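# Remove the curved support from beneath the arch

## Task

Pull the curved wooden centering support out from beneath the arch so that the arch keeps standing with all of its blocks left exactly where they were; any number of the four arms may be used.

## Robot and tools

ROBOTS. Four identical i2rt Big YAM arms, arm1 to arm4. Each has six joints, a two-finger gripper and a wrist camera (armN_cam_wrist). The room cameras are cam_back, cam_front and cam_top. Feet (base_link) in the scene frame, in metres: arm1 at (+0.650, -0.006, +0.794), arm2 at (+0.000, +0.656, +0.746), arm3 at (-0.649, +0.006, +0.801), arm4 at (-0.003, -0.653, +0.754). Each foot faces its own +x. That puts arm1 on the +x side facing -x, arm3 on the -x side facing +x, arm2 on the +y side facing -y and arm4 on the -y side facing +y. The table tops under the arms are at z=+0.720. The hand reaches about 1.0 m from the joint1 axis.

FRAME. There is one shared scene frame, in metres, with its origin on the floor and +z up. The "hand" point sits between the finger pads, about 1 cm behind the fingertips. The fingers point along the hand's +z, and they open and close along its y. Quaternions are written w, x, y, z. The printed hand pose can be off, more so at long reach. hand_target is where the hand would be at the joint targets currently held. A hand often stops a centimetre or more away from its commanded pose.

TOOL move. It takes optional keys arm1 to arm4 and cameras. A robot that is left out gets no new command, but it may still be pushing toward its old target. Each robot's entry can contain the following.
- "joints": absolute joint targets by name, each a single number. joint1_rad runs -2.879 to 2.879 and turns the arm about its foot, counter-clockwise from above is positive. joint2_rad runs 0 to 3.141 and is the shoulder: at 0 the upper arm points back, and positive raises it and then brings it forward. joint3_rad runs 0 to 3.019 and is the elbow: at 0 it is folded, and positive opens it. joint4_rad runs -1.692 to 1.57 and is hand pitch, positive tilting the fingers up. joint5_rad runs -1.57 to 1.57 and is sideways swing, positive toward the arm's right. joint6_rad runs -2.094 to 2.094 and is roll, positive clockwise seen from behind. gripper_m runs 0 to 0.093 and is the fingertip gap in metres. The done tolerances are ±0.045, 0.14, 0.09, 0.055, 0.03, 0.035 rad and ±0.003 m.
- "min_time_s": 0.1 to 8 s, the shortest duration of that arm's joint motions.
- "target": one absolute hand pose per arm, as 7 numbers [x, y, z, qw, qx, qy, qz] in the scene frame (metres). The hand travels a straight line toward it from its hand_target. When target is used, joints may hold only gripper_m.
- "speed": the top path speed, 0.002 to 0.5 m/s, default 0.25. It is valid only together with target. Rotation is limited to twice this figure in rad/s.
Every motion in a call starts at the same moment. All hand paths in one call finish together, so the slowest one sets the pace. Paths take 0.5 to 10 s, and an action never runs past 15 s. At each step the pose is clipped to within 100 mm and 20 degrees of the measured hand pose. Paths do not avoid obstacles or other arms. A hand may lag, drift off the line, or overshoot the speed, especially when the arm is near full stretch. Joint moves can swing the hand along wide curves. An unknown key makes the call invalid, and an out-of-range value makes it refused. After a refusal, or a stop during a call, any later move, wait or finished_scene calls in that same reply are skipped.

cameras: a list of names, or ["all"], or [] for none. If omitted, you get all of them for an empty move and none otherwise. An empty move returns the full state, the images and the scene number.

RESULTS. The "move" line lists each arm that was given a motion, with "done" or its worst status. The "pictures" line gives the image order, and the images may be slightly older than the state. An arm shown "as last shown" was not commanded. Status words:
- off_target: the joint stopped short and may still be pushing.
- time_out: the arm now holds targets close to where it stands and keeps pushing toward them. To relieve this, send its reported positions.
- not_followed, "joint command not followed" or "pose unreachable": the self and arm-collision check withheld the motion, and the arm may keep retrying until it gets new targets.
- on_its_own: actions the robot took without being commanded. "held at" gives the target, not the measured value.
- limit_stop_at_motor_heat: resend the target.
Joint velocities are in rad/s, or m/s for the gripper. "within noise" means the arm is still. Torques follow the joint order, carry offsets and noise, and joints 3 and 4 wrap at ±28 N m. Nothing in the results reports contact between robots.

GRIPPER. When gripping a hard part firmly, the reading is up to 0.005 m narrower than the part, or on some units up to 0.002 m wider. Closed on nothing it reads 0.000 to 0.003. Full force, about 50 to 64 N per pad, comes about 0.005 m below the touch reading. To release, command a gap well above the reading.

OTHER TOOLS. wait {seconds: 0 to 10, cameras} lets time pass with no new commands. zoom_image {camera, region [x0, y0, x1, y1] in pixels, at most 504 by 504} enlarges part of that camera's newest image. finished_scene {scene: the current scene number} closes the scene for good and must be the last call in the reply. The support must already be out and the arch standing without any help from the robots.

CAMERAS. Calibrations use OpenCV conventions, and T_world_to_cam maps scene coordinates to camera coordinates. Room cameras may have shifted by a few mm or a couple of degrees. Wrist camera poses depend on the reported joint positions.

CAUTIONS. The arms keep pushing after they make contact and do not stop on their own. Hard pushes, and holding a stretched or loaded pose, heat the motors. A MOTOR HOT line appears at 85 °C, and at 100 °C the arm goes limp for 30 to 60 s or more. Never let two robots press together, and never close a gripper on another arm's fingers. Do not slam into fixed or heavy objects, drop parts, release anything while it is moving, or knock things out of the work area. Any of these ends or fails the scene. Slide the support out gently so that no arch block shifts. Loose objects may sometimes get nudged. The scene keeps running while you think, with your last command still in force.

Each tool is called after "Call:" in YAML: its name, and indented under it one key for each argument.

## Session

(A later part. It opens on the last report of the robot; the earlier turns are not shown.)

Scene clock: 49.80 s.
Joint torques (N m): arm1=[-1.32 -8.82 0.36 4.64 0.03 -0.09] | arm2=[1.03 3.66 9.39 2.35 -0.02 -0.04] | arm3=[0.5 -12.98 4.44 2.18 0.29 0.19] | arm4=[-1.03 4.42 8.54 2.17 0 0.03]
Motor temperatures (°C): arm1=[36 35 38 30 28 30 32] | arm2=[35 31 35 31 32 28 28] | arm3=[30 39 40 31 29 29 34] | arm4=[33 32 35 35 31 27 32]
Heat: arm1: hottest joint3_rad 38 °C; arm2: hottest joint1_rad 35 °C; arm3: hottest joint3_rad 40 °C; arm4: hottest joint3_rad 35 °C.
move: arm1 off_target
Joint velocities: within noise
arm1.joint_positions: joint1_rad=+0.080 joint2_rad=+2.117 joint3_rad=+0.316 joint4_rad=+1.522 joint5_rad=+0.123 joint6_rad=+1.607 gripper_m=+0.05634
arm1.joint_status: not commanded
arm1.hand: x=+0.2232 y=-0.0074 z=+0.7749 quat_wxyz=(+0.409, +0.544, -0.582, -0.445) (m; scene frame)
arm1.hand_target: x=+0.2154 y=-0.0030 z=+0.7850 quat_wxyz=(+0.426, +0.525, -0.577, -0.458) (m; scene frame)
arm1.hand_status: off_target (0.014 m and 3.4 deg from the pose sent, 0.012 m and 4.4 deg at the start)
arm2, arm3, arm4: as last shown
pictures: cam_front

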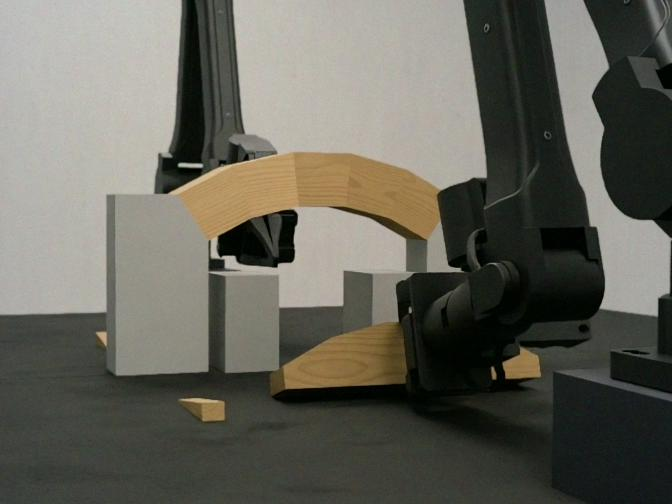

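Call:
move:
  arm1: {"target":[0.215,-0.003,0.776,-0.4265,-0.5247,0.5774,0.459],"speed":0.06}

Call:
move:
  arm1: {"joints":{"gripper_m":0.07}}

Call:
move:
  arm1: {"target":[0.295,-0.007,0.8,-0.4265,-0.5247,0.5774,0.459],"speed":0.1}
  cameras: ["cam_front","cam_top"]

Scene clock: 50.97 s.
Joint torques (N m): arm1=[-1.38 -8.23 0.17 3.9 0.02 -0.07] | arm2=[1.44 3.66 9.4 2.28 -0.02 -0.06] | arm3=[0.56 -12.92 4.41 2.17 0.29 0.19] | arm4=[-0.91 4.07 8.42 2.07 -0.02 0.01]
Motor temperatures (°C): arm1=[36 35 38 30 28 30 32] | arm2=[35 31 35 31 32 28 28] | arm3=[30 39 40 31 29 29 34] | arm4=[33 32 35 35 31 27 32]
Heat: arm1: hottest joint3_rad 38 °C; arm2: hottest joint1_rad 35 °C; arm3: hottest joint3_rad 40 °C; arm4: hottest joint3_rad 35 °C.
move: arm1 off_target
Joint velocities: within noise
arm1.joint_positions: joint1_rad=+0.080 joint2_rad=+2.141 joint3_rad=+0.328 joint4_rad=+1.552 joint5_rad=+0.124 joint6_rad=+1.607 gripper_m=+0.05634
arm1.joint_status: not commanded
arm1.hand: x=+0.2198 y=-0.0074 z=+0.7738 quat_wxyz=(+0.414, +0.539, -0.579, -0.450) (m; scene frame)
arm1.hand_target: x=+0.2151 y=-0.0030 z=+0.7762 quat_wxyz=(+0.423, +0.526, -0.579, -0.456) (m; scene frame)
arm1.hand_status: off_target (0.007 m and 2.4 deg from the pose sent, 0.009 m and 3.4 deg at the start; a joint's target at an end of its range on 22 of 29 steps)
arm2, arm3, arm4: as last shown
pictures: none

Scene clock: 51.57 s.
Joint torques (N m): arm1=[-1.2 -8.64 0.17 3.92 0.02 -0.07] | arm2=[1.26 3.72 9.35 2.29 -0.01 -0.05] | arm3=[0.62 -13.1 4.45 2.17 0.29 0.18] | arm4=[-0.97 4.01 8.53 2.07 -0.01 0.04]
Motor temperatures (°C): arm1=[36 35 38 30 28 30 32] | arm2=[35 31 35 31 32 28 28] | arm3=[30 39 40 31 29 29 34] | arm4=[33 32 35 35 31 27 32]
Heat: arm1: hottest joint3_rad 38 °C; arm2: hottest joint1_rad 35 °C; arm3: hottest joint3_rad 40 °C; arm4: hottest joint3_rad 35 °C.
move: arm1 done
Joint velocities: within noise
arm1.joint_positions: joint1_rad=+0.080 joint2_rad=+2.146 joint3_rad=+0.328 joint4_rad=+1.552 joint5_rad=+0.124 joint6_rad=+1.608 gripper_m=+0.06991
arm1.joint_status: all done
arm1.hand: x=+0.2204 y=-0.0073 z=+0.7720 quat_wxyz=(+0.413, +0.540, -0.580, -0.449) (m; scene frame)
arm1.hand_target: x=+0.2151 y=-0.0030 z=+0.7761 quat_wxyz=(+0.423, +0.526, -0.579, -0.456) (m; scene frame)
arm1.hand_status: not commanded
arm2, arm3, arm4: as last shown
pictures: none

Scene clock: 53.00 s.
Joint torques (N m): arm1=[1.03 -8.53 -2.3 3.51 0.2 -0.1] | arm2=[1.14 3.78 9.36 2.3 -0.01 -0.06] | arm3=[0.62 -12.92 4.41 2.21 0.28 0.19] | arm4=[-0.79 3.96 8.64 2.18 0 0.03]
Motor temperatures (°C): arm1=[36 35 38 30 28 30 32] | arm2=[35 31 35 31 32 28 28] | arm3=[30 39 40 31 29 29 34] | arm4=[33 32 35 35 31 27 32]
Heat: arm1: hottest joint3_rad 38 °C; arm2: hottest joint1_rad 35 °C; arm3: hottest joint3_rad 40 °C; arm4: hottest joint3_rad 35 °C.
move: arm1 off_target
Joint velocities: within noise
arm1.joint_positions: joint1_rad=+0.096 joint2_rad=+2.036 joint3_rad=+0.126 joint4_rad=+1.561 joint5_rad=+0.163 joint6_rad=+1.631 gripper_m=+0.06994
arm1.joint_status: not commanded
arm1.hand: x=+0.2930 y=-0.0026 z=+0.7899 quat_wxyz=(+0.385, +0.548, -0.605, -0.431) (m; scene frame)
arm1.hand_target: x=+0.2945 y=-0.0070 z=+0.8003 quat_wxyz=(+0.399, +0.541, -0.600, -0.434) (m; scene frame)
arm1.hand_status: off_target (0.011 m and 7.1 deg from the pose sent, 0.080 m and 2.6 deg at the start; a joint's target at an end of its range on 43 of 43 steps)
arm2.joint_positions: joint1_rad=+0.031 joint2_rad=+0.603 joint3_rad=+1.457 joint4_rad=-1.387 joint5_rad=-0.263 joint6_rad=+0.761 gripper_m=+0.09396
arm2.joint_status: not commanded
arm2.hand: x=+0.0421 y=+0.4486 z=+1.3126 quat_wxyz=(-0.497, -0.768, -0.393, +0.094) (m; scene frame)
arm2.hand_target: x=+0.0421 y=+0.4516 z=+1.3209 quat_wxyz=(-0.505, -0.763, -0.391, +0.098) (m; scene frame)
arm2.hand_status: not commanded
arm3: as last shown
arm4.joint_positions: joint1_rad=-0.454 joint2_rad=+0.631 joint3_rad=+1.450 joint4_rad=-1.565 joint5_rad=-0.075 joint6_rad=-0.150 gripper_m=+0.09396
arm4.joint_status: not commanded
arm4.hand: x=+0.0668 y=-0.4724 z=+1.2759 quat_wxyz=(-0.346, +0.552, -0.728, -0.214) (m; scene frame)
arm4.hand_target: x=+0.0658 y=-0.4742 z=+1.2836 quat_wxyz=(-0.354, +0.550, -0.724, -0.218) (m; scene frame)
arm4.hand_status: not commanded
pictures: cam_front, cam_top

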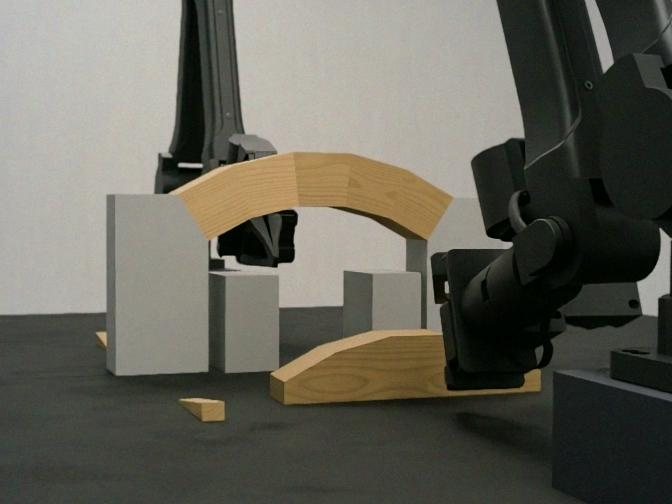

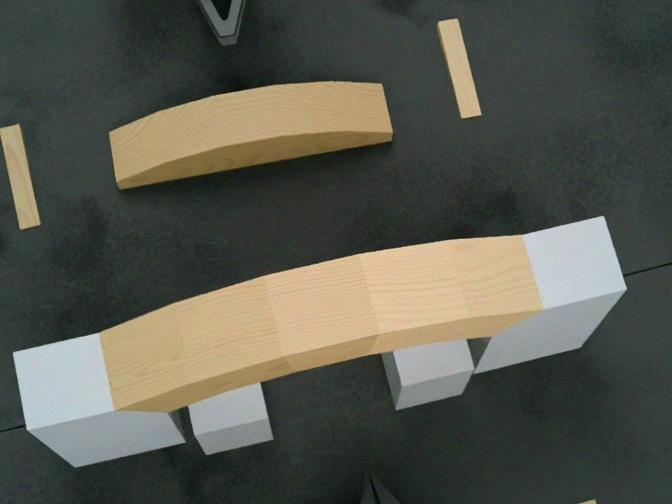

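Call:
finished_scene:
  scene: 2

The scene is finished: the task was done.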